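## Task

Find the cardboard box with a scrub sponge on top on the third shelf of the supply shelving, counting the bottom shelf as the first. Move that box into the cart's top tray. The sponge must stay on that shelf without overhanging its front edge. Every other item on that shelf must also stay on it. The robot must not fall or finish tilted.

## Robot and tools

ROBOT. A Dexmate Vega: a wheeled base (two steering, driven front wheels and a passive rear caster), a torso with three joints that fold in a Z (torso_hip_rad, torso_knee_rad, torso_waist_rad), a head carrying head_camera, and two seven-joint arms, each ending in a two-finger gripper with a wrist camera (left_wrist_camera, right_wrist_camera). Seen from above it is 0.70 m long and 0.63 m wide, with its front edge 0.35 m ahead of the base origin. It begins in the torso preset stand (hip 0.469, knee 1.617, waist 1.048). Other presets as (hip, knee, waist): stand_high 0.78, 1.57, 0.44; lean_20 0.52, 1.05, 0.18; lean_45 0.52, 1.05, -0.26; low_lean_45 0, 0, -0.79. Chest forward lean equals knee - hip - waist. The folded arm posture, in joint order shoulder pitch, shoulder yaw, upper arm roll, elbow, forearm roll, wrist pitch, wrist yaw, is left 1, 0.5, -0.6, -2.5, 0, -0.9, 0 and right -1, -0.5, 0.6, -2.5, 0, 0.9, 0.

FRAMES. All positions are in metres in the base frame: origin on the floor below the point the base spins about, x ahead, y to the left, z up. The printed left_hand and right_hand are a point between the fingers, 0.033 m back from the closed tips. base_odometry is in the odometry frame, which is the base frame as it stood when the scene began; it counts wheel rotation only, so slipping shows as travel.

move. One action per call, built from base and/or joints (plus optional speeds and min_time_s), or else target on its own; cameras picks which images come back (head_camera, left_wrist_camera, right_wrist_camera, or all; [] gives none; omitted means all). A move with no action only reports state and images.
- base: an object with exactly one key, each a relative offset from where the base is now. translate_m: metres, positive forward, -2 to 2. strafe_m: metres, positive to the left, -2 to 2 (heading may drift about 0.02 rad). rotate_rad: radians, positive counter-clockwise seen from above, -3.2 to 3.2. The front wheels first swing to the new direction (about 0.5 s, up to 1.1 s).
- joints: an object of joint name to absolute target angle in radians (a position, not an offset). Arm keys per side: shoulder_pitch, shoulder_yaw, upper_arm_roll, elbow, forearm_roll, wrist_pitch, wrist_yaw, gripper, e.g. left_elbow_rad. Left shoulder pitch and wrist pitch go down when positive; on the right arm they go down when negative. Gripper 0 is shut, 0.785 fully open, as each finger's angle. Head: head_pan_rad (positive left), head_tilt_rad, head_camera_tilt_rad (positive looks down). Torso joints commanded together arrive together.
- target: absolute pose of one hand in the base frame. side is "left" or "right"; x, y, z in metres (-3 to 3); pitch_deg from -30 to 95 (90 fingers pointing down, 0 level); heading_deg (0 fingers ahead, positive counter-clockwise) and roll_deg (default 0, jaw line level) from -360 to 360; line_only true demands a straight hand path or refusal. The robot must be still. Paths that are not straight become arcs that can swing the elbow wide. A target only plays about 9.9 s; after "short (part of ...)" resend it.
- speeds: caps for this action only. translate_m and strafe_m 0.04 to 0.3 m/s, rotate_rad 0.1 to 0.6 rad/s.
- min_time_s: 0.1 to 8 s, the shortest duration for arm and head motions.
No action runs beyond 15 s; a base move is cut at 14 s. Unknown keys make a call invalid; out-of-range values get it refused, and a refusal skips the remaining move, wait and finished_scene calls of that reply.

RESULTS. move reads done or the worst status of the motions. base_status, joint_status, left_hand_status and right_hand_status report: reached (within 10 mm and 2 degrees), short (with the remaining error), refused (with reason), off_target (resting away from target, maybe still pushing), contact_stop or time_out (whole joint group halts and holds), contact_stop_at_<key>, not_followed, limit_stop_at_motor_heat, unfinished. "joint command not followed" or "pose unreachable" means a self-collision check held the arm back, with a cause line. on_its_own lists uncommanded behaviour. turned_by_wheels and turned_by_imu give rotation in rad since the last result; an IMU turn over 0.03 rad after a straight or sideways drive hints at a bump. base_tilt gives forward and right lean in degrees. Joint torques, MOTOR HOT and OVER-TEMPERATURE FAULT lines warn of loads and heat. The pictures line names the images in order.

wait: seconds 0 to 10, plus cameras; the robot keeps its last command.
zoom_image: camera name and region [x0, y0, x1, y1] in pixels of that camera's newest image (head 896x560, wrists 672x420), at most 504 by 504.
read_manual: section "licences" only; no motion.
finished_scene: scene, an integer 1 to 3; ends the scene for good and starts the next. Scene 1 is practice.

CAUTIONS. Nothing prevents a tip-over, and a fallen robot stays down. The base keeps driving into furniture rather than stopping. Do not let the arms strike or squeeze each other, including closing a gripper on the other hand. Fold the arms before going to low_lean_45; arms hanging straight in leaning presets hit the base. Excess contact torque triggers a 10 s torque fault; long holds or stretched arms overheat motors. Open fingers form a V (gap near 0.24 x angle - 0.002 m at the hand point); hard squeezes can eject wide objects. Avoid drops, releasing moving items, slams and hard pushes; leave the sponge and neighbours on the shelf.

Each tool is called as name([rows], argument=value, ...), one row to a line, values as JSON.

## Session

move()

Scene clock: 0.00 s.
Joint torques (N m): no reading
base_odometry: x=+0.000 y=+0.000 heading=+0.000
turned_by_wheels: +0.000
turned_by_imu: +0.000
base_tilt: forward=+0.1 right=+0.3
base_status: not commanded
joint_positions: torso_hip_rad=+0.469 torso_knee_rad=+1.617 torso_waist_rad=+1.048 left_shoulder_pitch_rad=+2.208 left_shoulder_yaw_rad=+0.002 left_upper_arm_roll_rad=+0.004 left_elbow_rad=-1.093 left_forearm_roll_rad=+0.009 left_wrist_pitch_rad=-0.495 left_wrist_yaw_rad=+0.018 left_gripper_rad=+0.005 right_shoulder_pitch_rad=-2.195 right_shoulder_yaw_rad=+0.020 right_upper_arm_roll_rad=-0.015 right_elbow_rad=-1.081 right_forearm_roll_rad=+0.002 right_wrist_pitch_rad=+0.504 right_wrist_yaw_rad=-0.019 right_gripper_rad=+0.005 head_pan_rad=+0.000 head_tilt_rad=+0.000 head_camera_tilt_rad=+0.000
joint_status: not commanded
chest: x=-0.0111 y=+0.0000 z=+1.4155 quat_wxyz=(+0.999, +0.000, +0.050, +0.000) (m; base frame)
left_hand: x=+0.1875 y=+0.2317 z=+0.6007 quat_wxyz=(+0.413, +0.002, +0.911, +0.006) pitch_deg=+41.2 heading_deg=+0.7 roll_deg=+1.0 back=up (m; base frame)
right_hand: x=+0.1939 y=-0.2174 z=+0.6016 quat_wxyz=(+0.417, +0.011, +0.909, +0.002) pitch_deg=+40.7 heading_deg=-0.4 roll_deg=+1.0 back=up (m; base frame)
pictures: head_camera, left_wrist_camera, right_wrist_camera

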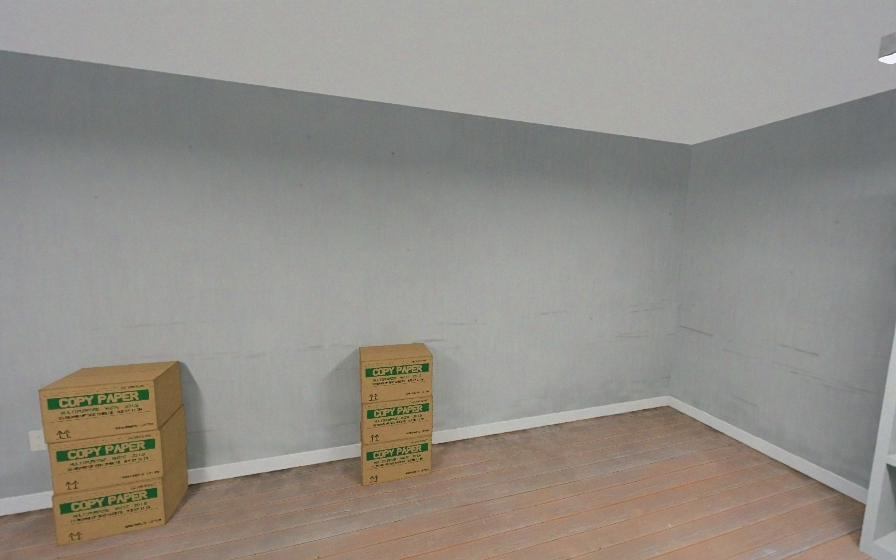

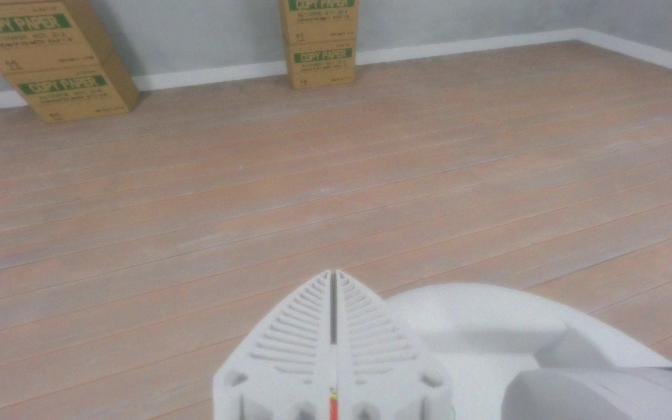

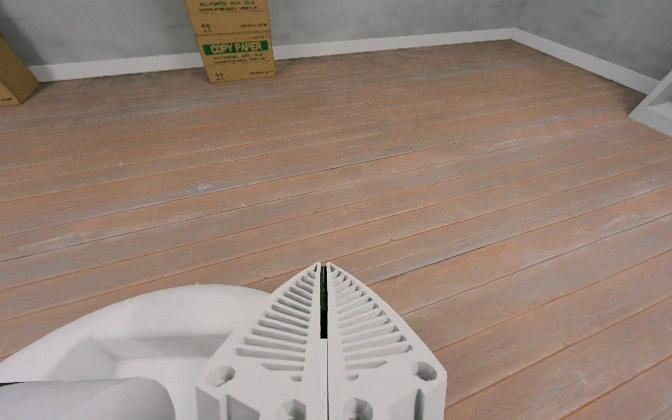

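move(joints={"head_pan_rad":-1.2,"head_camera_tilt_rad":0.25}, cameras=["head_camera"])

move(joints={"head_pan_rad":-2.4,"head_camera_tilt_rad":0.25}, cameras=["head_camera"])

move(joints={"head_pan_rad":1.5,"head_camera_tilt_rad":0.25}, cameras=["head_camera"])

Scene clock: 1.80 s.
Joint torques (N m): left_arm=[6.97 0.49 1.22 -4.02 -0.12 -3.07 0.11] | right_arm=[-4.62 0.81 -0.13 -3.29 -0.24 2.34 -0.31]
move: done
base_odometry: x=+0.000 y=+0.000 heading=+0.000
turned_by_wheels: +0.000
turned_by_imu: +0.000
base_tilt: forward=+0.2 right=+0.3
base_status: not commanded
joint_positions: torso_hip_rad=+0.469 torso_knee_rad=+1.617 torso_waist_rad=+1.048 left_shoulder_pitch_rad=+2.208 left_shoulder_yaw_rad=+0.002 left_upper_arm_roll_rad=+0.004 left_elbow_rad=-1.093 left_forearm_roll_rad=+0.009 left_wrist_pitch_rad=-0.495 left_wrist_yaw_rad=+0.018 left_gripper_rad=+0.005 right_shoulder_pitch_rad=-2.195 right_shoulder_yaw_rad=+0.020 right_upper_arm_roll_rad=-0.015 right_elbow_rad=-1.081 right_forearm_roll_rad=+0.002 right_wrist_pitch_rad=+0.504 right_wrist_yaw_rad=-0.019 right_gripper_rad=+0.005 head_pan_rad=-1.199 head_tilt_rad=+0.000 head_camera_tilt_rad=+0.249
joint_status: all done
chest: x=-0.0111 y=+0.0000 z=+1.4155 quat_wxyz=(+0.999, +0.000, +0.050, +0.000) (m; base frame)
left_hand: x=+0.1875 y=+0.2317 z=+0.6007 quat_wxyz=(+0.413, +0.002, +0.911, +0.006) pitch_deg=+41.2 heading_deg=+0.7 roll_deg=+1.0 back=up (m; base frame)
right_hand: x=+0.1939 y=-0.2174 z=+0.6016 quat_wxyz=(+0.417, +0.011, +0.909, +0.002) pitch_deg=+40.7 heading_deg=-0.4 roll_deg=+1.0 back=up (m; base frame)
pictures: head_camera
camera_calibration:
head_camera: T_world_to_cam=[[-0.921817, -0.371382, 0.111031, -0.208143], [-0.203061, 0.218679, -0.954435, 1.44583], [0.33018, -0.902361, -0.276996, 0.398032], [0, 0, 0, 1]] pos_world=[-0.0297005, -0.0343044, 1.51331]

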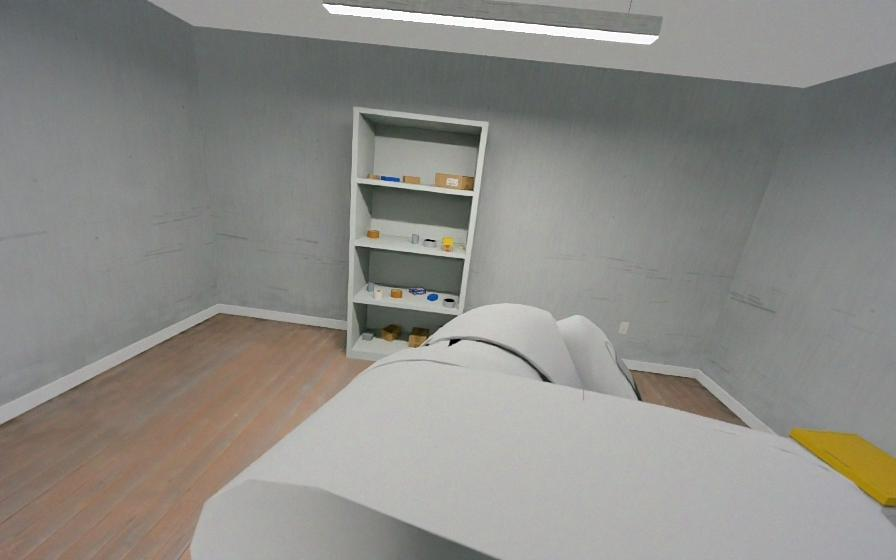

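Scene clock: 3.27 s.
Joint torques (N m): left_arm=[7.98 0.12 0.81 -3.99 -0.1 -2.61 0.07] | right_arm=[-5.15 2.01 1.13 -3.11 0.12 1.63 -0.06]
move: done
base_odometry: x=+0.000 y=+0.000 heading=+0.000
turned_by_wheels: +0.000
turned_by_imu: +0.000
base_tilt: forward=+0.1 right=+0.3
base_status: not commanded
joint_positions: torso_hip_rad=+0.469 torso_knee_rad=+1.617 torso_waist_rad=+1.048 left_shoulder_pitch_rad=+2.208 left_shoulder_yaw_rad=+0.002 left_upper_arm_roll_rad=+0.004 left_elbow_rad=-1.093 left_forearm_roll_rad=+0.009 left_wrist_pitch_rad=-0.495 left_wrist_yaw_rad=+0.018 left_gripper_rad=+0.005 right_shoulder_pitch_rad=-2.195 right_shoulder_yaw_rad=+0.020 right_upper_arm_roll_rad=-0.015 right_elbow_rad=-1.081 right_forearm_roll_rad=+0.002 right_wrist_pitch_rad=+0.504 right_wrist_yaw_rad=-0.019 right_gripper_rad=+0.005 head_pan_rad=-2.399 head_tilt_rad=+0.000 head_camera_tilt_rad=+0.249
joint_status: all done
chest: x=-0.0111 y=+0.0000 z=+1.4155 quat_wxyz=(+0.999, +0.000, +0.050, +0.000) (m; base frame)
left_hand: x=+0.1875 y=+0.2317 z=+0.6007 quat_wxyz=(+0.413, +0.002, +0.911, +0.006) pitch_deg=+41.2 heading_deg=+0.7 roll_deg=+1.0 back=up (m; base frame)
right_hand: x=+0.1939 y=-0.2174 z=+0.6016 quat_wxyz=(+0.417, +0.011, +0.909, +0.002) pitch_deg=+40.7 heading_deg=-0.4 roll_deg=+1.0 back=up (m; base frame)
pictures: head_camera
camera_calibration:
head_camera: T_world_to_cam=[[-0.677299, 0.730613, 0.0864339, -0.152569], [0.0674592, 0.178663, -0.981595, 1.50725], [-0.732608, -0.659003, -0.170295, 0.156688], [0, 0, 0, 1]] pos_world=[-0.0902224, -0.0545638, 1.51938]

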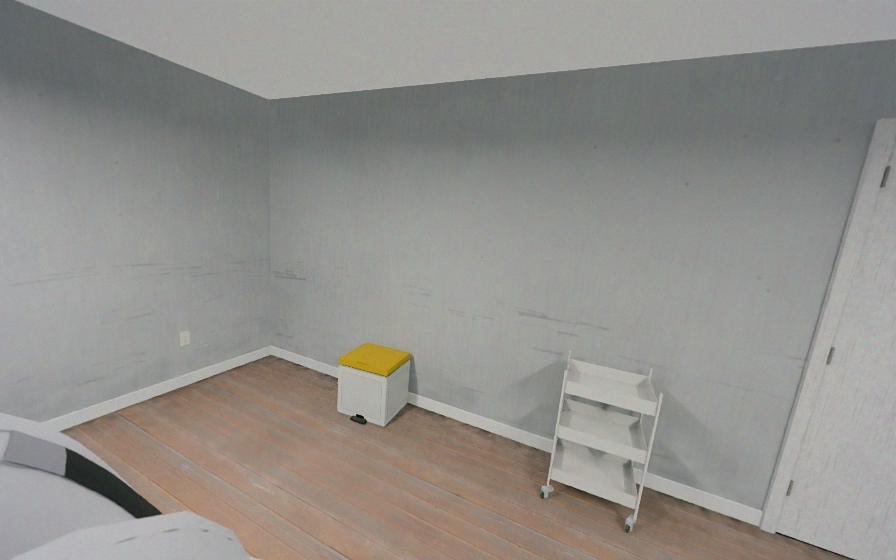

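Scene clock: 6.53 s.
Joint torques (N m): left_arm=[7.6 0.54 1.33 -3.73 -0.07 -2.97 -0.02] | right_arm=[-3.58 -0.94 0.1 -4.74 -0.02 2.34 0.09]
move: done
base_odometry: x=+0.000 y=+0.000 heading=+0.000
turned_by_wheels: +0.000
turned_by_imu: +0.001
base_tilt: forward=+0.2 right=+0.3
base_status: not commanded
joint_positions: torso_hip_rad=+0.469 torso_knee_rad=+1.617 torso_waist_rad=+1.048 left_shoulder_pitch_rad=+2.208 left_shoulder_yaw_rad=+0.002 left_upper_arm_roll_rad=+0.004 left_elbow_rad=-1.093 left_forearm_roll_rad=+0.009 left_wrist_pitch_rad=-0.495 left_wrist_yaw_rad=+0.018 left_gripper_rad=+0.005 right_shoulder_pitch_rad=-2.195 right_shoulder_yaw_rad=+0.020 right_upper_arm_roll_rad=-0.015 right_elbow_rad=-1.081 right_forearm_roll_rad=+0.002 right_wrist_pitch_rad=+0.504 right_wrist_yaw_rad=-0.019 right_gripper_rad=+0.005 head_pan_rad=+1.499 head_tilt_rad=+0.000 head_camera_tilt_rad=+0.249
joint_status: all done
chest: x=-0.0111 y=+0.0000 z=+1.4155 quat_wxyz=(+0.999, +0.000, +0.050, +0.000) (m; base frame)
left_hand: x=+0.1875 y=+0.2317 z=+0.6007 quat_wxyz=(+0.413, +0.002, +0.911, +0.006) pitch_deg=+41.2 heading_deg=+0.7 roll_deg=+1.0 back=up (m; base frame)
right_hand: x=+0.1939 y=-0.2174 z=+0.6016 quat_wxyz=(+0.417, +0.011, +0.909, +0.002) pitch_deg=+40.7 heading_deg=-0.4 roll_deg=+1.0 back=up (m; base frame)
pictures: head_camera
camera_calibration:
head_camera: T_world_to_cam=[[0.994728, -0.0623309, -0.0814349, 0.227168], [-0.0942761, -0.243301, -0.965358, 1.4705], [0.0403585, 0.967946, -0.247895, 0.332206], [0, 0, 0, 1]] pos_world=[-0.100745, 0.0503759, 1.52041]

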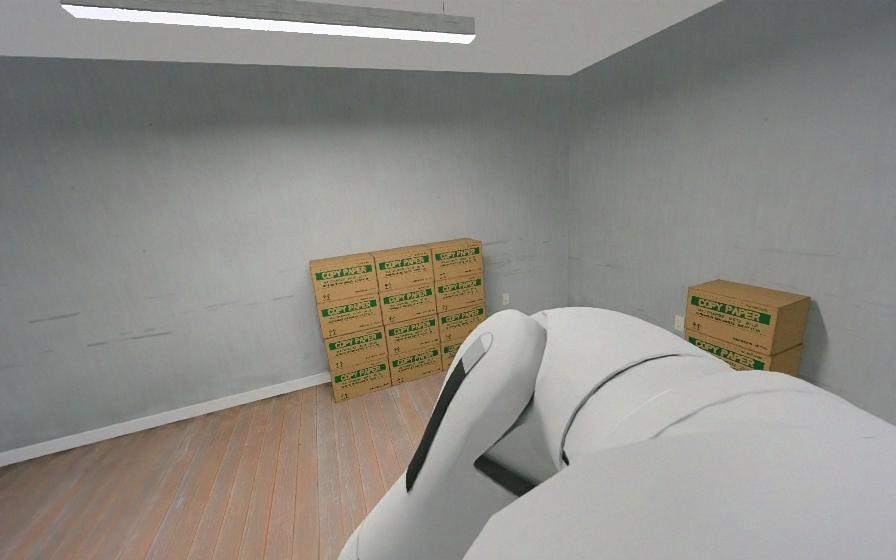

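move(joints={"head_pan_rad":-1.25,"head_camera_tilt_rad":0.2}, cameras=["head_camera"])

zoom_image(camera="head_camera", region=[330, 80, 530, 380])

zoom_image(camera="head_camera", region=[350, 190, 500, 280])

Scene clock: 9.47 s.
Joint torques (N m): left_arm=[7.48 -0.21 1 -3.85 -0.1 -2.79 0.14] | right_arm=[-4.1 -0.35 0.55 -3.94 -0.16 2.1 0.12]
move: done
base_odometry: x=+0.000 y=+0.000 heading=+0.000
turned_by_wheels: +0.000
turned_by_imu: +0.001
base_tilt: forward=+0.2 right=+0.3
base_status: not commanded
joint_positions: torso_hip_rad=+0.469 torso_knee_rad=+1.617 torso_waist_rad=+1.048 left_shoulder_pitch_rad=+2.208 left_shoulder_yaw_rad=+0.002 left_upper_arm_roll_rad=+0.004 left_elbow_rad=-1.093 left_forearm_roll_rad=+0.009 left_wrist_pitch_rad=-0.495 left_wrist_yaw_rad=+0.018 left_gripper_rad=+0.005 right_shoulder_pitch_rad=-2.195 right_shoulder_yaw_rad=+0.020 right_upper_arm_roll_rad=-0.015 right_elbow_rad=-1.081 right_forearm_roll_rad=+0.002 right_wrist_pitch_rad=+0.504 right_wrist_yaw_rad=-0.019 right_gripper_rad=+0.005 head_pan_rad=-1.249 head_tilt_rad=+0.000 head_camera_tilt_rad=+0.201
joint_status: all done
chest: x=-0.0111 y=+0.0000 z=+1.4155 quat_wxyz=(+0.999, +0.000, +0.050, +0.000) (m; base frame)
left_hand: x=+0.1875 y=+0.2317 z=+0.6007 quat_wxyz=(+0.413, +0.002, +0.911, +0.006) pitch_deg=+41.2 heading_deg=+0.7 roll_deg=+1.0 back=up (m; base frame)
right_hand: x=+0.1939 y=-0.2174 z=+0.6016 quat_wxyz=(+0.417, +0.011, +0.909, +0.002) pitch_deg=+40.7 heading_deg=-0.4 roll_deg=+1.0 back=up (m; base frame)
pictures: head_camera
camera_calibration:
head_camera: T_world_to_cam=[[-0.939348, -0.323752, 0.11318, -0.212724], [-0.178183, 0.178717, -0.967632, 1.46734], [0.293045, -0.92911, -0.225565, 0.318858], [0, 0, 0, 1]] pos_world=[-0.0318055, -0.0348547, 1.51584]

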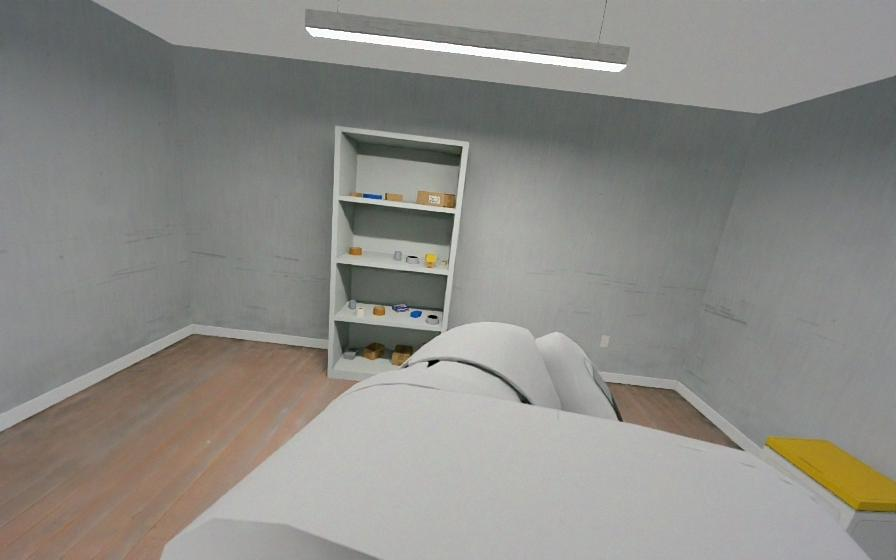

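Scaled by 1.680 from the camera's 896x560 image, which has a finer 960x600 frame.

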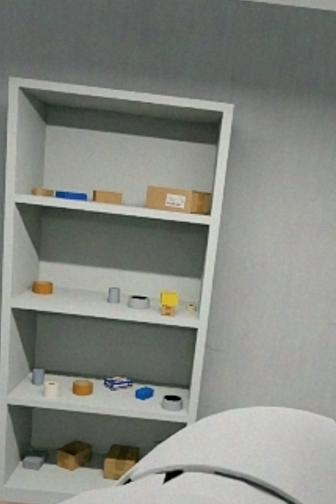

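Scaled by 3.360 from the camera's 896x560 image, which has a finer 960x600 frame.

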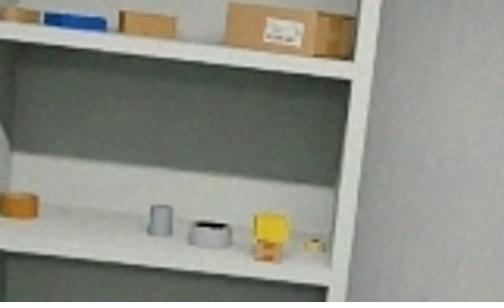

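move(base={"rotate_rad":-1.235}, joints={"head_pan_rad":0,"head_camera_tilt_rad":0.4}, cameras=[])

move(base={"translate_m":1.6}, cameras=["head_camera"])

zoom_image(camera="head_camera", region=[260, 180, 560, 380])

Scene clock: 16.90 s.
Joint torques (N m): left_arm=[6.73 0.85 0.95 -3.48 -0.05 -2.85 0.01] | right_arm=[-5.63 1.02 0.22 -4.91 -0.2 3.48 0.1]
move: done
base_odometry: x=+0.000 y=+0.000 heading=-1.234
turned_by_wheels: -1.234
turned_by_imu: -1.199
base_tilt: forward=+0.1 right=+0.2
base_status: done
joint_positions: torso_hip_rad=+0.469 torso_knee_rad=+1.617 torso_waist_rad=+1.048 left_shoulder_pitch_rad=+2.208 left_shoulder_yaw_rad=+0.002 left_upper_arm_roll_rad=+0.004 left_elbow_rad=-1.093 left_forearm_roll_rad=+0.009 left_wrist_pitch_rad=-0.495 left_wrist_yaw_rad=+0.018 left_gripper_rad=+0.005 right_shoulder_pitch_rad=-2.195 right_shoulder_yaw_rad=+0.020 right_upper_arm_roll_rad=-0.015 right_elbow_rad=-1.081 right_forearm_roll_rad=+0.002 right_wrist_pitch_rad=+0.504 right_wrist_yaw_rad=-0.019 right_gripper_rad=+0.005 head_pan_rad=-0.001 head_tilt_rad=+0.000 head_camera_tilt_rad=+0.399
joint_status: all done
chest: x=-0.0111 y=+0.0000 z=+1.4155 quat_wxyz=(+0.999, +0.000, +0.050, +0.000) (m; base frame)
left_hand: x=+0.1875 y=+0.2317 z=+0.6007 quat_wxyz=(+0.413, +0.002, +0.911, +0.006) pitch_deg=+41.2 heading_deg=+0.7 roll_deg=+1.0 back=up (m; base frame)
right_hand: x=+0.1939 y=-0.2174 z=+0.6016 quat_wxyz=(+0.417, +0.011, +0.909, +0.002) pitch_deg=+40.7 heading_deg=-0.4 roll_deg=+1.0 back=up (m; base frame)
pictures: none
No camera images: "cameras" was empty.

Scene clock: 24.50 s.
Joint torques (N m): left_arm=[8.3 0.34 0.94 -3.13 -0.04 -2.4 0.11] | right_arm=[-4.45 0.98 0.58 -4.41 -0.03 2.78 0.26]
move: done
base_odometry: x=+0.525 y=-1.512 heading=-1.235
turned_by_wheels: -0.001
turned_by_imu: -0.008
base_tilt: forward=+0.1 right=+0.3
base_status: done
joint_positions: torso_hip_rad=+0.469 torso_knee_rad=+1.617 torso_waist_rad=+1.048 left_shoulder_pitch_rad=+2.208 left_shoulder_yaw_rad=+0.002 left_upper_arm_roll_rad=+0.004 left_elbow_rad=-1.093 left_forearm_roll_rad=+0.009 left_wrist_pitch_rad=-0.495 left_wrist_yaw_rad=+0.018 left_gripper_rad=+0.005 right_shoulder_pitch_rad=-2.195 right_shoulder_yaw_rad=+0.020 right_upper_arm_roll_rad=-0.015 right_elbow_rad=-1.081 right_forearm_roll_rad=+0.002 right_wrist_pitch_rad=+0.504 right_wrist_yaw_rad=-0.019 right_gripper_rad=+0.005 head_pan_rad=-0.001 head_tilt_rad=+0.000 head_camera_tilt_rad=+0.399
joint_status: not commanded
chest: x=-0.0111 y=+0.0000 z=+1.4155 quat_wxyz=(+0.999, +0.000, +0.050, +0.000) (m; base frame)
left_hand: x=+0.1875 y=+0.2317 z=+0.6007 quat_wxyz=(+0.413, +0.002, +0.911, +0.006) pitch_deg=+41.2 heading_deg=+0.7 roll_deg=+1.0 back=up (m; base frame)
right_hand: x=+0.1939 y=-0.2174 z=+0.6016 quat_wxyz=(+0.417, +0.011, +0.909, +0.002) pitch_deg=+40.7 heading_deg=-0.4 roll_deg=+1.0 back=up (m; base frame)
pictures: head_camera
camera_calibration:
head_camera: T_world_to_cam=[[0.0127727, -0.999798, 0.0155397, 0.00651315], [-0.475134, -0.0197429, -0.879692, 1.31365], [0.879821, 0.00385259, -0.47529, 0.73498], [0, 0, 0, 1]] pos_world=[-0.0225726, 0.0296156, 1.50484]

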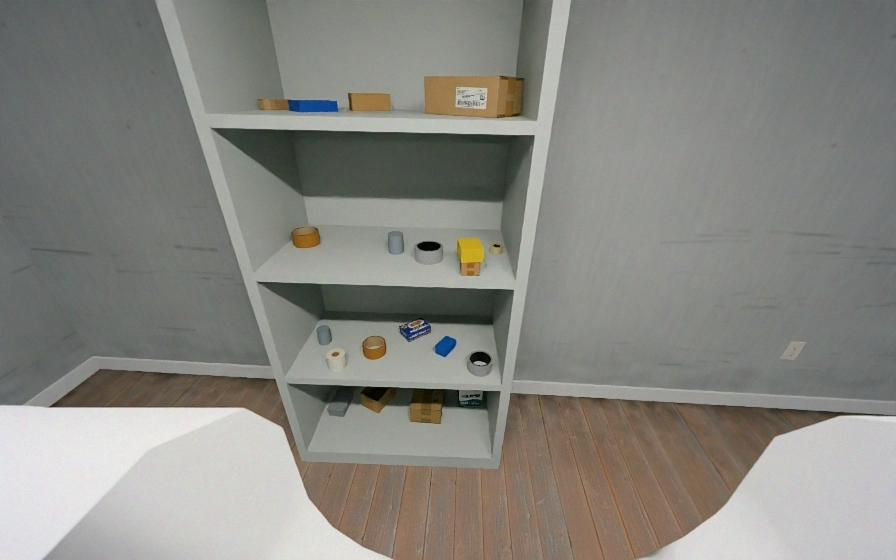

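Scaled by 1.680 from the camera's 896x560 image, which has a finer 960x600 frame.

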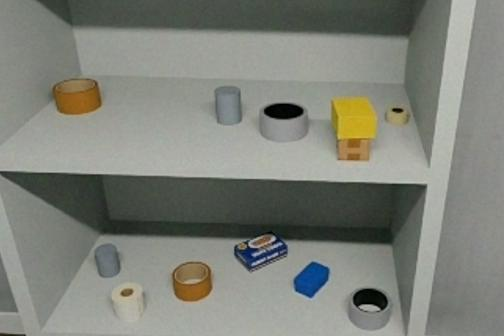

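move(target={"side":"right","x":0.62,"y":-0.1,"z":1.10,"pitch_deg":20,"heading_deg":0}, cameras=["head_camera","right_wrist_camera"])

Scene clock: 34.17 s.
Joint torques (N m): left_arm=[8.28 0.93 0.9 -3.8 -0.07 -2.59 0.1] | right_arm=[20.57 -1.47 4.24 -10.74 -1.44 -2.86 -0.03]
move: done
base_odometry: x=+0.525 y=-1.512 heading=-1.235
turned_by_wheels: +0.000
turned_by_imu: +0.002
base_tilt: forward=+0.2 right=+0.3
base_status: not commanded
joint_positions: torso_hip_rad=+0.469 torso_knee_rad=+1.617 torso_waist_rad=+1.048 left_shoulder_pitch_rad=+2.208 left_shoulder_yaw_rad=+0.002 left_upper_arm_roll_rad=+0.004 left_elbow_rad=-1.093 left_forearm_roll_rad=+0.009 left_wrist_pitch_rad=-0.495 left_wrist_yaw_rad=+0.018 left_gripper_rad=+0.005 right_shoulder_pitch_rad=-1.051 right_shoulder_yaw_rad=-0.785 right_upper_arm_roll_rad=-0.894 right_elbow_rad=-2.290 right_forearm_roll_rad=-1.954 right_wrist_pitch_rad=+0.372 right_wrist_yaw_rad=+1.240 right_gripper_rad=+0.005 head_pan_rad=-0.001 head_tilt_rad=+0.000 head_camera_tilt_rad=+0.399
joint_status: not commanded
chest: x=-0.0111 y=+0.0000 z=+1.4155 quat_wxyz=(+0.999, +0.000, +0.050, +0.000) (m; base frame)
left_hand: x=+0.1875 y=+0.2317 z=+0.6007 quat_wxyz=(+0.413, +0.002, +0.911, +0.006) pitch_deg=+41.2 heading_deg=+0.7 roll_deg=+1.0 back=up (m; base frame)
right_hand: x=+0.6193 y=-0.0991 z=+1.0961 quat_wxyz=(+0.002, -0.822, +0.000, -0.570) pitch_deg=+20.5 heading_deg=+0.2 roll_deg=+0.2 back=down (m; base frame)
right_hand_status: reached (checked arc [a long move; over the whole arc the hand travels 0.91 m to end 0.67 m from its start, up to 0.27 m off the straight line; right_forearm_roll_rad turns most, 1.96 rad; on the way or at its end the hand turns up to 180 deg from its attitude at the start], planned for 6.5 s): 4 mm and 0.6 deg off.
pictures: head_camera, right_wrist_camera
camera_calibration:
head_camera: T_world_to_cam=[[0.0127727, -0.999798, 0.0155397, 0.00651315], [-0.475134, -0.0197429, -0.879692, 1.31365], [0.879821, 0.00385259, -0.47529, 0.73498], [0, 0, 0, 1]] pos_world=[-0.0225726, 0.0296156, 1.50484]
right_wrist_camera: T_world_to_cam=[[-0.0536157, 0.998542, 0.00626498, 0.117478], [0.202876, 0.00474963, 0.979193, -1.14694], [0.977735, 0.0537711, -0.202835, -0.222935], [0, 0, 0, 1]] pos_world=[0.456956, -0.0998719, 1.07712]

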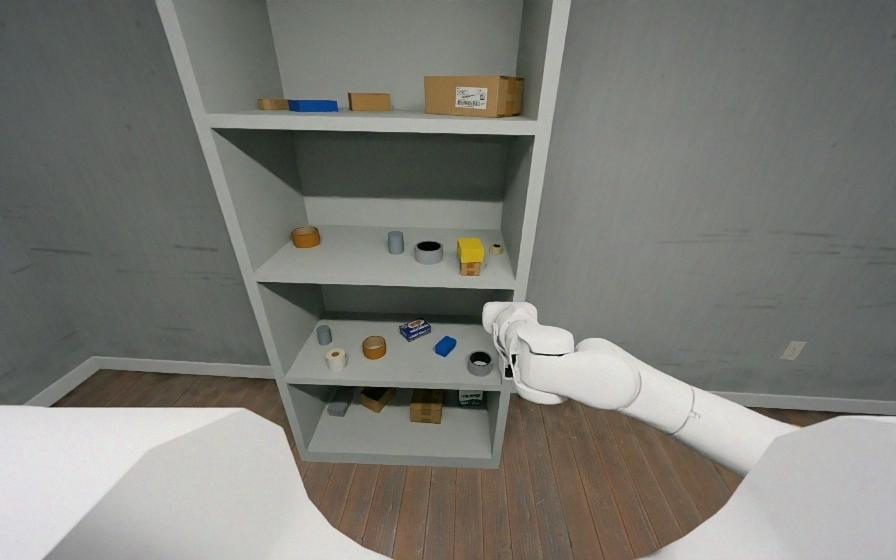

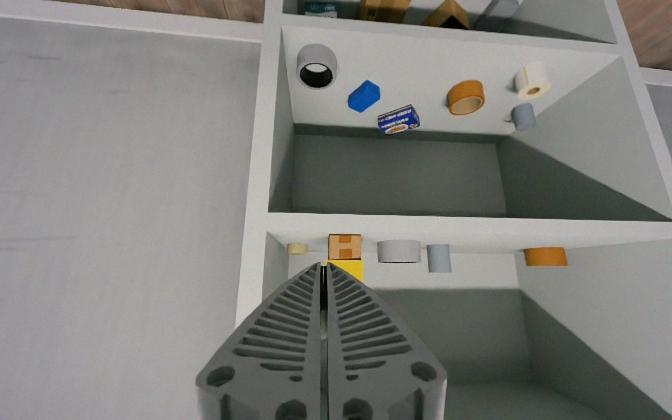

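move(joints={"right_shoulder_pitch_rad":-2.195,"right_shoulder_yaw_rad":0.0,"right_upper_arm_roll_rad":0,"right_elbow_rad":-1.08,"right_forearm_roll_rad":0,"right_wrist_pitch_rad":0.504,"right_wrist_yaw_rad":0}, min_time_s=6.2, cameras=[])

move(joints={"right_shoulder_pitch_rad":-1.72,"right_shoulder_yaw_rad":0.0,"right_upper_arm_roll_rad":0,"right_elbow_rad":-2.25,"right_forearm_roll_rad":0,"right_wrist_pitch_rad":-0.78,"right_wrist_yaw_rad":0,"right_gripper_rad":0.5}, cameras=["head_camera","right_wrist_camera"])

Scene clock: 43.17 s.
Joint torques (N m): left_arm=[6.81 0.61 0.84 -3.88 0 -2.9 0.17] | right_arm=[-11.17 0.06 3.2 -1.28 -0.04 2.88 -0.23]
move: done
base_odometry: x=+0.525 y=-1.512 heading=-1.235
turned_by_wheels: +0.000
turned_by_imu: +0.002
base_tilt: forward=+0.2 right=+0.3
base_status: not commanded
joint_positions: torso_hip_rad=+0.469 torso_knee_rad=+1.617 torso_waist_rad=+1.048 left_shoulder_pitch_rad=+2.208 left_shoulder_yaw_rad=+0.002 left_upper_arm_roll_rad=+0.004 left_elbow_rad=-1.093 left_forearm_roll_rad=+0.009 left_wrist_pitch_rad=-0.495 left_wrist_yaw_rad=+0.018 left_gripper_rad=+0.005 right_shoulder_pitch_rad=-2.191 right_shoulder_yaw_rad=-0.003 right_upper_arm_roll_rad=-0.003 right_elbow_rad=-1.084 right_forearm_roll_rad=-0.006 right_wrist_pitch_rad=+0.503 right_wrist_yaw_rad=+0.004 right_gripper_rad=+0.005 head_pan_rad=-0.001 head_tilt_rad=+0.000 head_camera_tilt_rad=+0.399
joint_status: all done
chest: x=-0.0111 y=+0.0000 z=+1.4155 quat_wxyz=(+0.999, +0.000, +0.050, +0.000) (m; base frame)
left_hand: x=+0.1875 y=+0.2317 z=+0.6007 quat_wxyz=(+0.413, +0.002, +0.911, +0.006) pitch_deg=+41.2 heading_deg=+0.7 roll_deg=+1.0 back=up (m; base frame)
right_hand: x=+0.1981 y=-0.2259 z=+0.6030 quat_wxyz=(+0.420, -0.006, +0.908, +0.003) pitch_deg=+40.3 heading_deg=+0.8 roll_deg=+0.1 back=up (m; base frame)
pictures: none
No camera images: "cameras" was empty.

Scene clock: 49.03 s.
Joint torques (N m): left_arm=[7.68 -0.11 1.12 -3.31 0.03 -2.64 0.03] | right_arm=[15.69 1.85 2.36 -13.05 -0.18 2.94 -0.21]
move: done
base_odometry: x=+0.525 y=-1.512 heading=-1.235
turned_by_wheels: +0.000
turned_by_imu: +0.001
base_tilt: forward=+0.1 right=+0.3
base_status: not commanded
joint_positions: torso_hip_rad=+0.469 torso_knee_rad=+1.617 torso_waist_rad=+1.048 left_shoulder_pitch_rad=+2.208 left_shoulder_yaw_rad=+0.002 left_upper_arm_roll_rad=+0.004 left_elbow_rad=-1.093 left_forearm_roll_rad=+0.009 left_wrist_pitch_rad=-0.495 left_wrist_yaw_rad=+0.018 left_gripper_rad=+0.005 right_shoulder_pitch_rad=-1.723 right_shoulder_yaw_rad=+0.000 right_upper_arm_roll_rad=+0.000 right_elbow_rad=-2.244 right_forearm_roll_rad=+0.000 right_wrist_pitch_rad=-0.775 right_wrist_yaw_rad=+0.000 right_gripper_rad=+0.500 head_pan_rad=-0.001 head_tilt_rad=+0.000 head_camera_tilt_rad=+0.399
joint_status: all done
chest: x=-0.0111 y=+0.0000 z=+1.4155 quat_wxyz=(+0.999, +0.000, +0.050, +0.000) (m; base frame)
left_hand: x=+0.1875 y=+0.2317 z=+0.6007 quat_wxyz=(+0.413, +0.002, +0.911, +0.006) pitch_deg=+41.2 heading_deg=+0.7 roll_deg=+1.0 back=up (m; base frame)
right_hand: x=+0.6185 y=-0.2292 z=+1.0242 quat_wxyz=(+0.572, +0.000, +0.820, +0.000) pitch_deg=+20.2 heading_deg=+0.0 roll_deg=+0.0 back=up (m; base frame)
pictures: head_camera, right_wrist_camera
camera_calibration:
head_camera: T_world_to_cam=[[0.0127727, -0.999798, 0.0155397, 0.00651315], [-0.475134, -0.0197429, -0.879692, 1.31365], [0.879821, 0.00385259, -0.47529, 0.73498], [0, 0, 0, 1]] pos_world=[-0.0225726, 0.0296156, 1.50484]
right_wrist_camera: T_world_to_cam=[[-0.0407162, -0.998652, 0.0321914, -0.244593], [-0.4855, -0.00838521, -0.874196, 1.24517], [0.873288, -0.0512229, -0.484504, 0.0993732], [0, 0, 0, 1]] pos_world=[0.507791, -0.228732, 1.14455]

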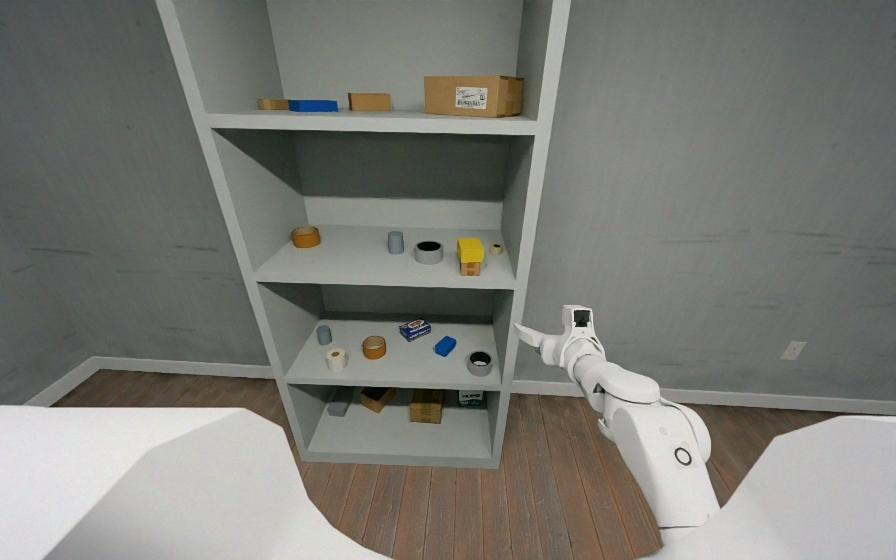

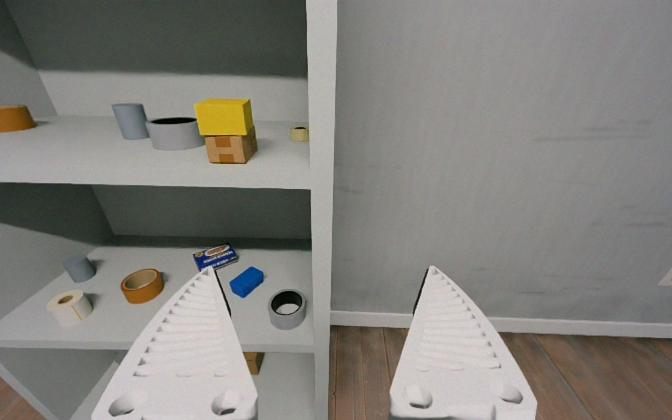

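zoom_image(camera="right_wrist_camera", region=[110, 70, 340, 200])

zoom_image(camera="head_camera", region=[410, 225, 520, 290])

Scaled by 2.191 from the camera's 672x420 image, which has a finer 960x600 frame.

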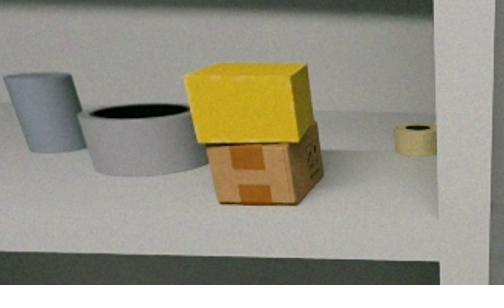

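Scaled by 4.582 from the camera's 896x560 image, which has a finer 960x600 frame.

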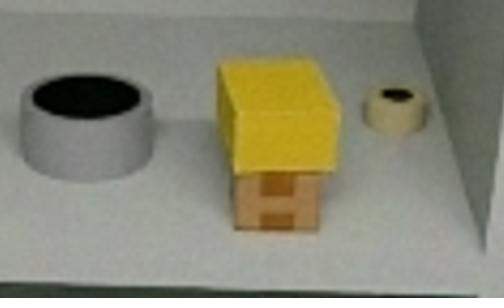

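move(base={"strafe_m":0.19}, cameras=[])

move(target={"side":"right","x":0.62,"y":-0.229,"z":1.048,"pitch_deg":20,"heading_deg":0}, cameras=[])

move(base={"translate_m":0.2}, cameras=["head_camera","right_wrist_camera"])

zoom_image(camera="right_wrist_camera", region=[180, 50, 490, 320])

Scene clock: 53.90 s.
Joint torques (N m): left_arm=[8.21 0.65 0.97 -3.98 0 -2.9 0.19] | right_arm=[16.88 1.02 2.28 -14.7 -0.12 2.41 -0.28]
move: done
base_odometry: x=+0.705 y=-1.450 heading=-1.236
turned_by_wheels: -0.001
turned_by_imu: -0.003
base_tilt: forward=+0.1 right=+0.3
base_status: done
joint_positions: torso_hip_rad=+0.469 torso_knee_rad=+1.617 torso_waist_rad=+1.048 left_shoulder_pitch_rad=+2.208 left_shoulder_yaw_rad=+0.002 left_upper_arm_roll_rad=+0.004 left_elbow_rad=-1.093 left_forearm_roll_rad=+0.009 left_wrist_pitch_rad=-0.495 left_wrist_yaw_rad=+0.018 left_gripper_rad=+0.005 right_shoulder_pitch_rad=-1.720 right_shoulder_yaw_rad=+0.000 right_upper_arm_roll_rad=+0.000 right_elbow_rad=-2.249 right_forearm_roll_rad=+0.000 right_wrist_pitch_rad=-0.780 right_wrist_yaw_rad=+0.000 right_gripper_rad=+0.500 head_pan_rad=+0.000 head_tilt_rad=+0.000 head_camera_tilt_rad=+0.399
joint_status: not commanded
chest: x=-0.0111 y=+0.0000 z=+1.4155 quat_wxyz=(+0.999, +0.000, +0.050, +0.000) (m; base frame)
left_hand: x=+0.1875 y=+0.2317 z=+0.6007 quat_wxyz=(+0.413, +0.002, +0.911, +0.006) pitch_deg=+41.2 heading_deg=+0.7 roll_deg=+1.1 back=up (m; base frame)
right_hand: x=+0.6190 y=-0.2293 z=+1.0268 quat_wxyz=(+0.573, +0.000, +0.820, +0.000) pitch_deg=+20.1 heading_deg=+0.0 roll_deg=+0.0 back=up (m; base frame)
pictures: none
No camera images: "cameras" was empty.

Scene clock: 55.57 s.
Joint torques (N m): left_arm=[7.36 0.1 1.18 -3.8 -0.03 -2.82 -0.02] | right_arm=[14.97 0.12 -2.31 -14.83 -0.39 2.81 -0.32]
move: done
base_odometry: x=+0.705 y=-1.450 heading=-1.236
turned_by_wheels: +0.000
turned_by_imu: +0.000
base_tilt: forward=+0.2 right=+0.3
base_status: not commanded
joint_positions: torso_hip_rad=+0.469 torso_knee_rad=+1.617 torso_waist_rad=+1.048 left_shoulder_pitch_rad=+2.208 left_shoulder_yaw_rad=+0.002 left_upper_arm_roll_rad=+0.004 left_elbow_rad=-1.093 left_forearm_roll_rad=+0.009 left_wrist_pitch_rad=-0.495 left_wrist_yaw_rad=+0.018 left_gripper_rad=+0.005 right_shoulder_pitch_rad=-1.699 right_shoulder_yaw_rad=+0.000 right_upper_arm_roll_rad=-0.001 right_elbow_rad=-2.301 right_forearm_roll_rad=+0.000 right_wrist_pitch_rad=-0.852 right_wrist_yaw_rad=-0.001 right_gripper_rad=+0.500 head_pan_rad=+0.000 head_tilt_rad=+0.000 head_camera_tilt_rad=+0.399
joint_status: not commanded
chest: x=-0.0111 y=+0.0000 z=+1.4155 quat_wxyz=(+0.999, +0.000, +0.050, +0.000) (m; base frame)
left_hand: x=+0.1875 y=+0.2317 z=+0.6007 quat_wxyz=(+0.413, +0.002, +0.911, +0.006) pitch_deg=+41.2 heading_deg=+0.7 roll_deg=+1.1 back=up (m; base frame)
right_hand: x=+0.6198 y=-0.2292 z=+1.0458 quat_wxyz=(+0.573, +0.000, +0.820, +0.000) pitch_deg=+20.1 heading_deg=+0.0 roll_deg=+0.0 back=up (m; base frame)
right_hand_status: reached (straight line, planned for 0.6 s): 2 mm and 0.1 deg off.
pictures: none
No camera images: "cameras" was empty.

Scene clock: 58.33 s.
Joint torques (N m): left_arm=[8.01 0.23 1.33 -2.96 0.02 -2.91 0.02] | right_arm=[16.27 1.31 -0.01 -13.29 -0.32 3.11 -0.33]
move: done
base_odometry: x=+0.771 y=-1.639 heading=-1.237
turned_by_wheels: -0.001
turned_by_imu: +0.001
base_tilt: forward=+0.2 right=+0.3
base_status: done
joint_positions: torso_hip_rad=+0.469 torso_knee_rad=+1.617 torso_waist_rad=+1.048 left_shoulder_pitch_rad=+2.208 left_shoulder_yaw_rad=+0.002 left_upper_arm_roll_rad=+0.004 left_elbow_rad=-1.093 left_forearm_roll_rad=+0.009 left_wrist_pitch_rad=-0.495 left_wrist_yaw_rad=+0.018 left_gripper_rad=+0.005 right_shoulder_pitch_rad=-1.697 right_shoulder_yaw_rad=+0.000 right_upper_arm_roll_rad=-0.001 right_elbow_rad=-2.305 right_forearm_roll_rad=+0.000 right_wrist_pitch_rad=-0.858 right_wrist_yaw_rad=-0.001 right_gripper_rad=+0.500 head_pan_rad=+0.000 head_tilt_rad=+0.000 head_camera_tilt_rad=+0.399
joint_status: not commanded
chest: x=-0.0110 y=+0.0000 z=+1.4155 quat_wxyz=(+0.999, +0.000, +0.050, +0.000) (m; base frame)
left_hand: x=+0.1875 y=+0.2317 z=+0.6007 quat_wxyz=(+0.413, +0.002, +0.911, +0.006) pitch_deg=+41.2 heading_deg=+0.7 roll_deg=+1.1 back=up (m; base frame)
right_hand: x=+0.6198 y=-0.2292 z=+1.0472 quat_wxyz=(+0.573, +0.000, +0.820, +0.000) pitch_deg=+20.1 heading_deg=+0.0 roll_deg=+0.0 back=up (m; base frame)
pictures: head_camera, right_wrist_camera
camera_calibration:
head_camera: T_world_to_cam=[[0.0129112, -0.999795, 0.0155784, 0.00645549], [-0.475209, -0.0198431, -0.879649, 1.31368], [0.879778, 0.00395428, -0.475368, 0.734918], [0, 0, 0, 1]] pos_world=[-0.0223734, 0.0296157, 1.50484]
right_wrist_camera: T_world_to_cam=[[-0.0413412, -0.998628, 0.0321355, -0.244793], [-0.482909, -0.00818611, -0.875633, 1.2659], [0.874694, -0.0517182, -0.481908, 0.105644], [0, 0, 0, 1]] pos_world=[0.508788, -0.228631, 1.16724]

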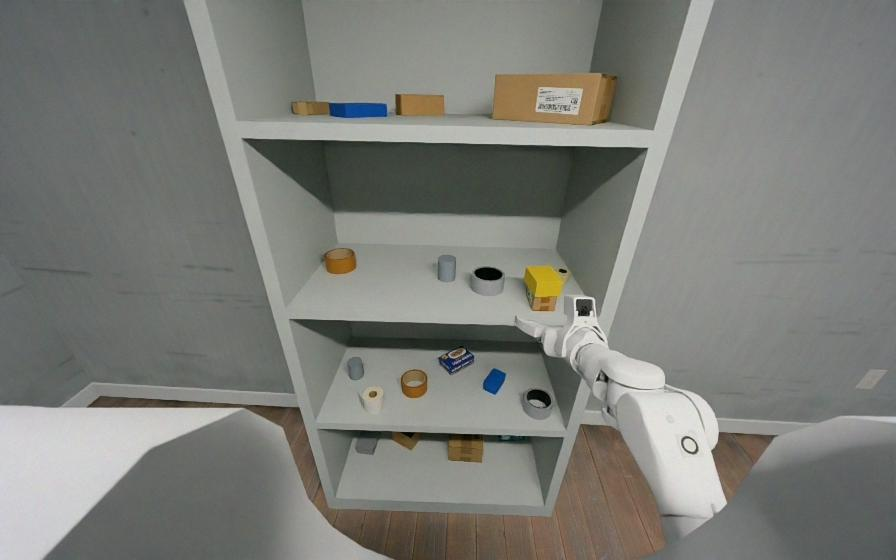

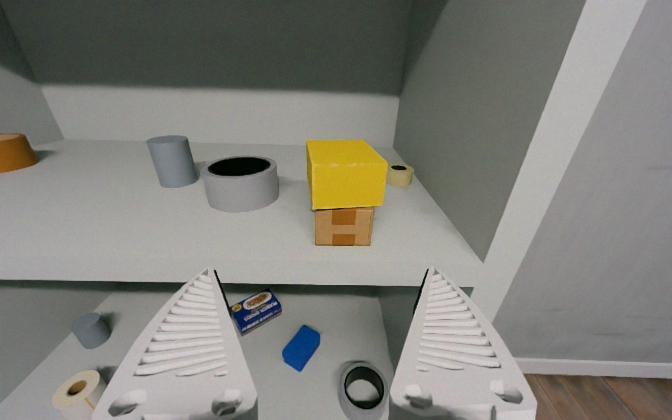

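Scaled by 1.626 from the camera's 672x420 image, which has a finer 960x600 frame.

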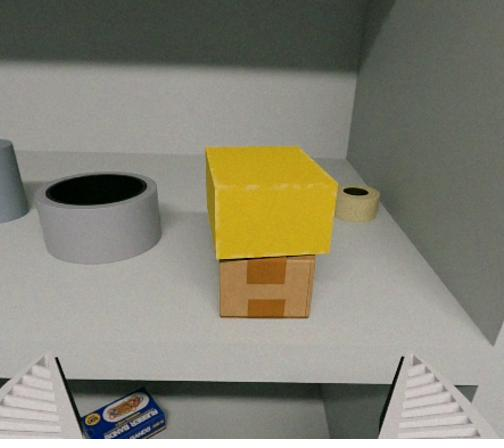

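move(target={"side":"right","x":0.62,"y":-0.256,"z":1.055,"pitch_deg":20,"heading_deg":0}, cameras=["right_wrist_camera"])

move(base={"translate_m":0.2}, joints={"right_gripper_rad":0.55}, speeds={"translate_m":0.15}, cameras=["head_camera","right_wrist_camera"])

Scene clock: 61.47 s.
Joint torques (N m): left_arm=[7.43 -0.51 1.28 -4.34 -0.03 -3.12 0.07] | right_arm=[14.09 -3.67 3.36 -14.65 0.1 2.8 0.4]
move: done
base_odometry: x=+0.771 y=-1.639 heading=-1.237
turned_by_wheels: +0.000
turned_by_imu: +0.001
base_tilt: forward=+0.2 right=+0.4
base_status: not commanded
joint_positions: torso_hip_rad=+0.469 torso_knee_rad=+1.617 torso_waist_rad=+1.048 left_shoulder_pitch_rad=+2.208 left_shoulder_yaw_rad=+0.002 left_upper_arm_roll_rad=+0.004 left_elbow_rad=-1.093 left_forearm_roll_rad=+0.009 left_wrist_pitch_rad=-0.495 left_wrist_yaw_rad=+0.018 left_gripper_rad=+0.005 right_shoulder_pitch_rad=-1.689 right_shoulder_yaw_rad=-0.026 right_upper_arm_roll_rad=+0.064 right_elbow_rad=-2.319 right_forearm_roll_rad=+0.027 right_wrist_pitch_rad=-0.882 right_wrist_yaw_rad=+0.046 right_gripper_rad=+0.500 head_pan_rad=+0.000 head_tilt_rad=+0.000 head_camera_tilt_rad=+0.399
joint_status: not commanded
chest: x=-0.0110 y=+0.0000 z=+1.4155 quat_wxyz=(+0.999, +0.000, +0.050, +0.000) (m; base frame)
left_hand: x=+0.1875 y=+0.2317 z=+0.6007 quat_wxyz=(+0.413, +0.002, +0.911, +0.006) pitch_deg=+41.2 heading_deg=+0.7 roll_deg=+1.1 back=up (m; base frame)
right_hand: x=+0.6198 y=-0.2538 z=+1.0536 quat_wxyz=(+0.573, +0.000, +0.820, +0.000) pitch_deg=+20.1 heading_deg=+0.0 roll_deg=+0.0 back=up (m; base frame)
right_hand_status: reached (straight line, planned for 0.5 s): 3 mm and 0.1 deg off.
pictures: right_wrist_camera
camera_calibration:
right_wrist_camera: T_world_to_cam=[[-0.0409863, -0.998649, 0.0319464, -0.26953], [-0.482983, -0.00818738, -0.875592, 1.27129], [0.87467, -0.0513168, -0.481995, 0.107672], [0, 0, 0, 1]] pos_world=[0.508788, -0.253232, 1.17364]

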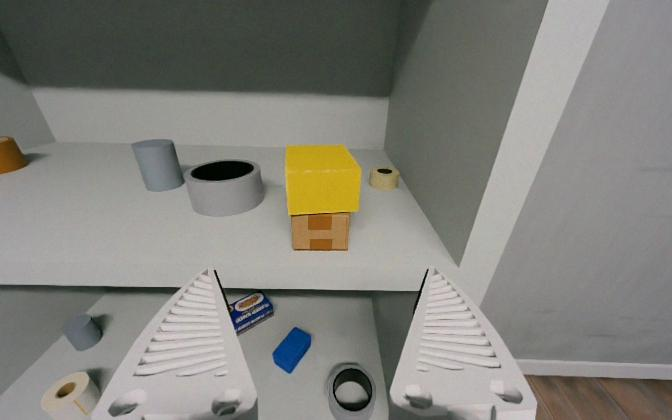

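Scene clock: 64.03 s.
Joint torques (N m): left_arm=[7.37 -0.18 1.47 -4.64 -0.09 -2.78 0.05] | right_arm=[15 -2.06 3.57 -13.31 0.17 3.2 0.4]
move: done
base_odometry: x=+0.836 y=-1.828 heading=-1.237
turned_by_wheels: +0.000
turned_by_imu: -0.001
base_tilt: forward=+0.1 right=+0.3
base_status: done
joint_positions: torso_hip_rad=+0.469 torso_knee_rad=+1.617 torso_waist_rad=+1.048 left_shoulder_pitch_rad=+2.208 left_shoulder_yaw_rad=+0.002 left_upper_arm_roll_rad=+0.004 left_elbow_rad=-1.093 left_forearm_roll_rad=+0.009 left_wrist_pitch_rad=-0.495 left_wrist_yaw_rad=+0.018 left_gripper_rad=+0.005 right_shoulder_pitch_rad=-1.688 right_shoulder_yaw_rad=-0.028 right_upper_arm_roll_rad=+0.069 right_elbow_rad=-2.321 right_forearm_roll_rad=+0.029 right_wrist_pitch_rad=-0.884 right_wrist_yaw_rad=+0.050 right_gripper_rad=+0.550 head_pan_rad=+0.000 head_tilt_rad=+0.000 head_camera_tilt_rad=+0.399
joint_status: all done
chest: x=-0.0110 y=+0.0000 z=+1.4155 quat_wxyz=(+0.999, +0.000, +0.050, +0.000) (m; base frame)
left_hand: x=+0.1875 y=+0.2317 z=+0.6007 quat_wxyz=(+0.413, +0.002, +0.911, +0.006) pitch_deg=+41.2 heading_deg=+0.7 roll_deg=+1.1 back=up (m; base frame)
right_hand: x=+0.6198 y=-0.2558 z=+1.0543 quat_wxyz=(+0.573, +0.000, +0.820, +0.000) pitch_deg=+20.1 heading_deg=+0.0 roll_deg=+0.0 back=up (m; base frame)
pictures: head_camera, right_wrist_camera
camera_calibration:
head_camera: T_world_to_cam=[[0.012911, -0.999795, 0.0155782, 0.00645713], [-0.475209, -0.0198429, -0.879649, 1.31364], [0.879778, 0.00395427, -0.475368, 0.735006], [0, 0, 0, 1]] pos_world=[-0.0224734, 0.0296157, 1.50484]
right_wrist_camera: T_world_to_cam=[[-0.0409937, -0.998649, 0.0319374, -0.271639], [-0.482787, -0.00818745, -0.8757, 1.27187], [0.874778, -0.0513171, -0.481799, 0.107704], [0, 0, 0, 1]] pos_world=[0.508688, -0.255332, 1.17434]

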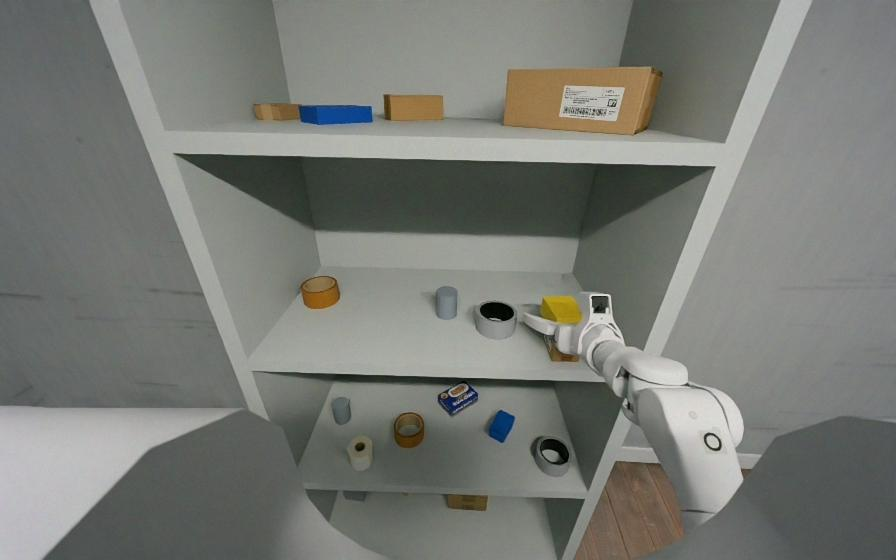

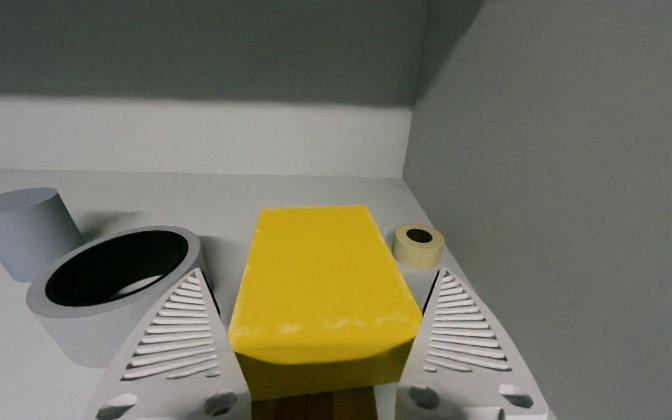

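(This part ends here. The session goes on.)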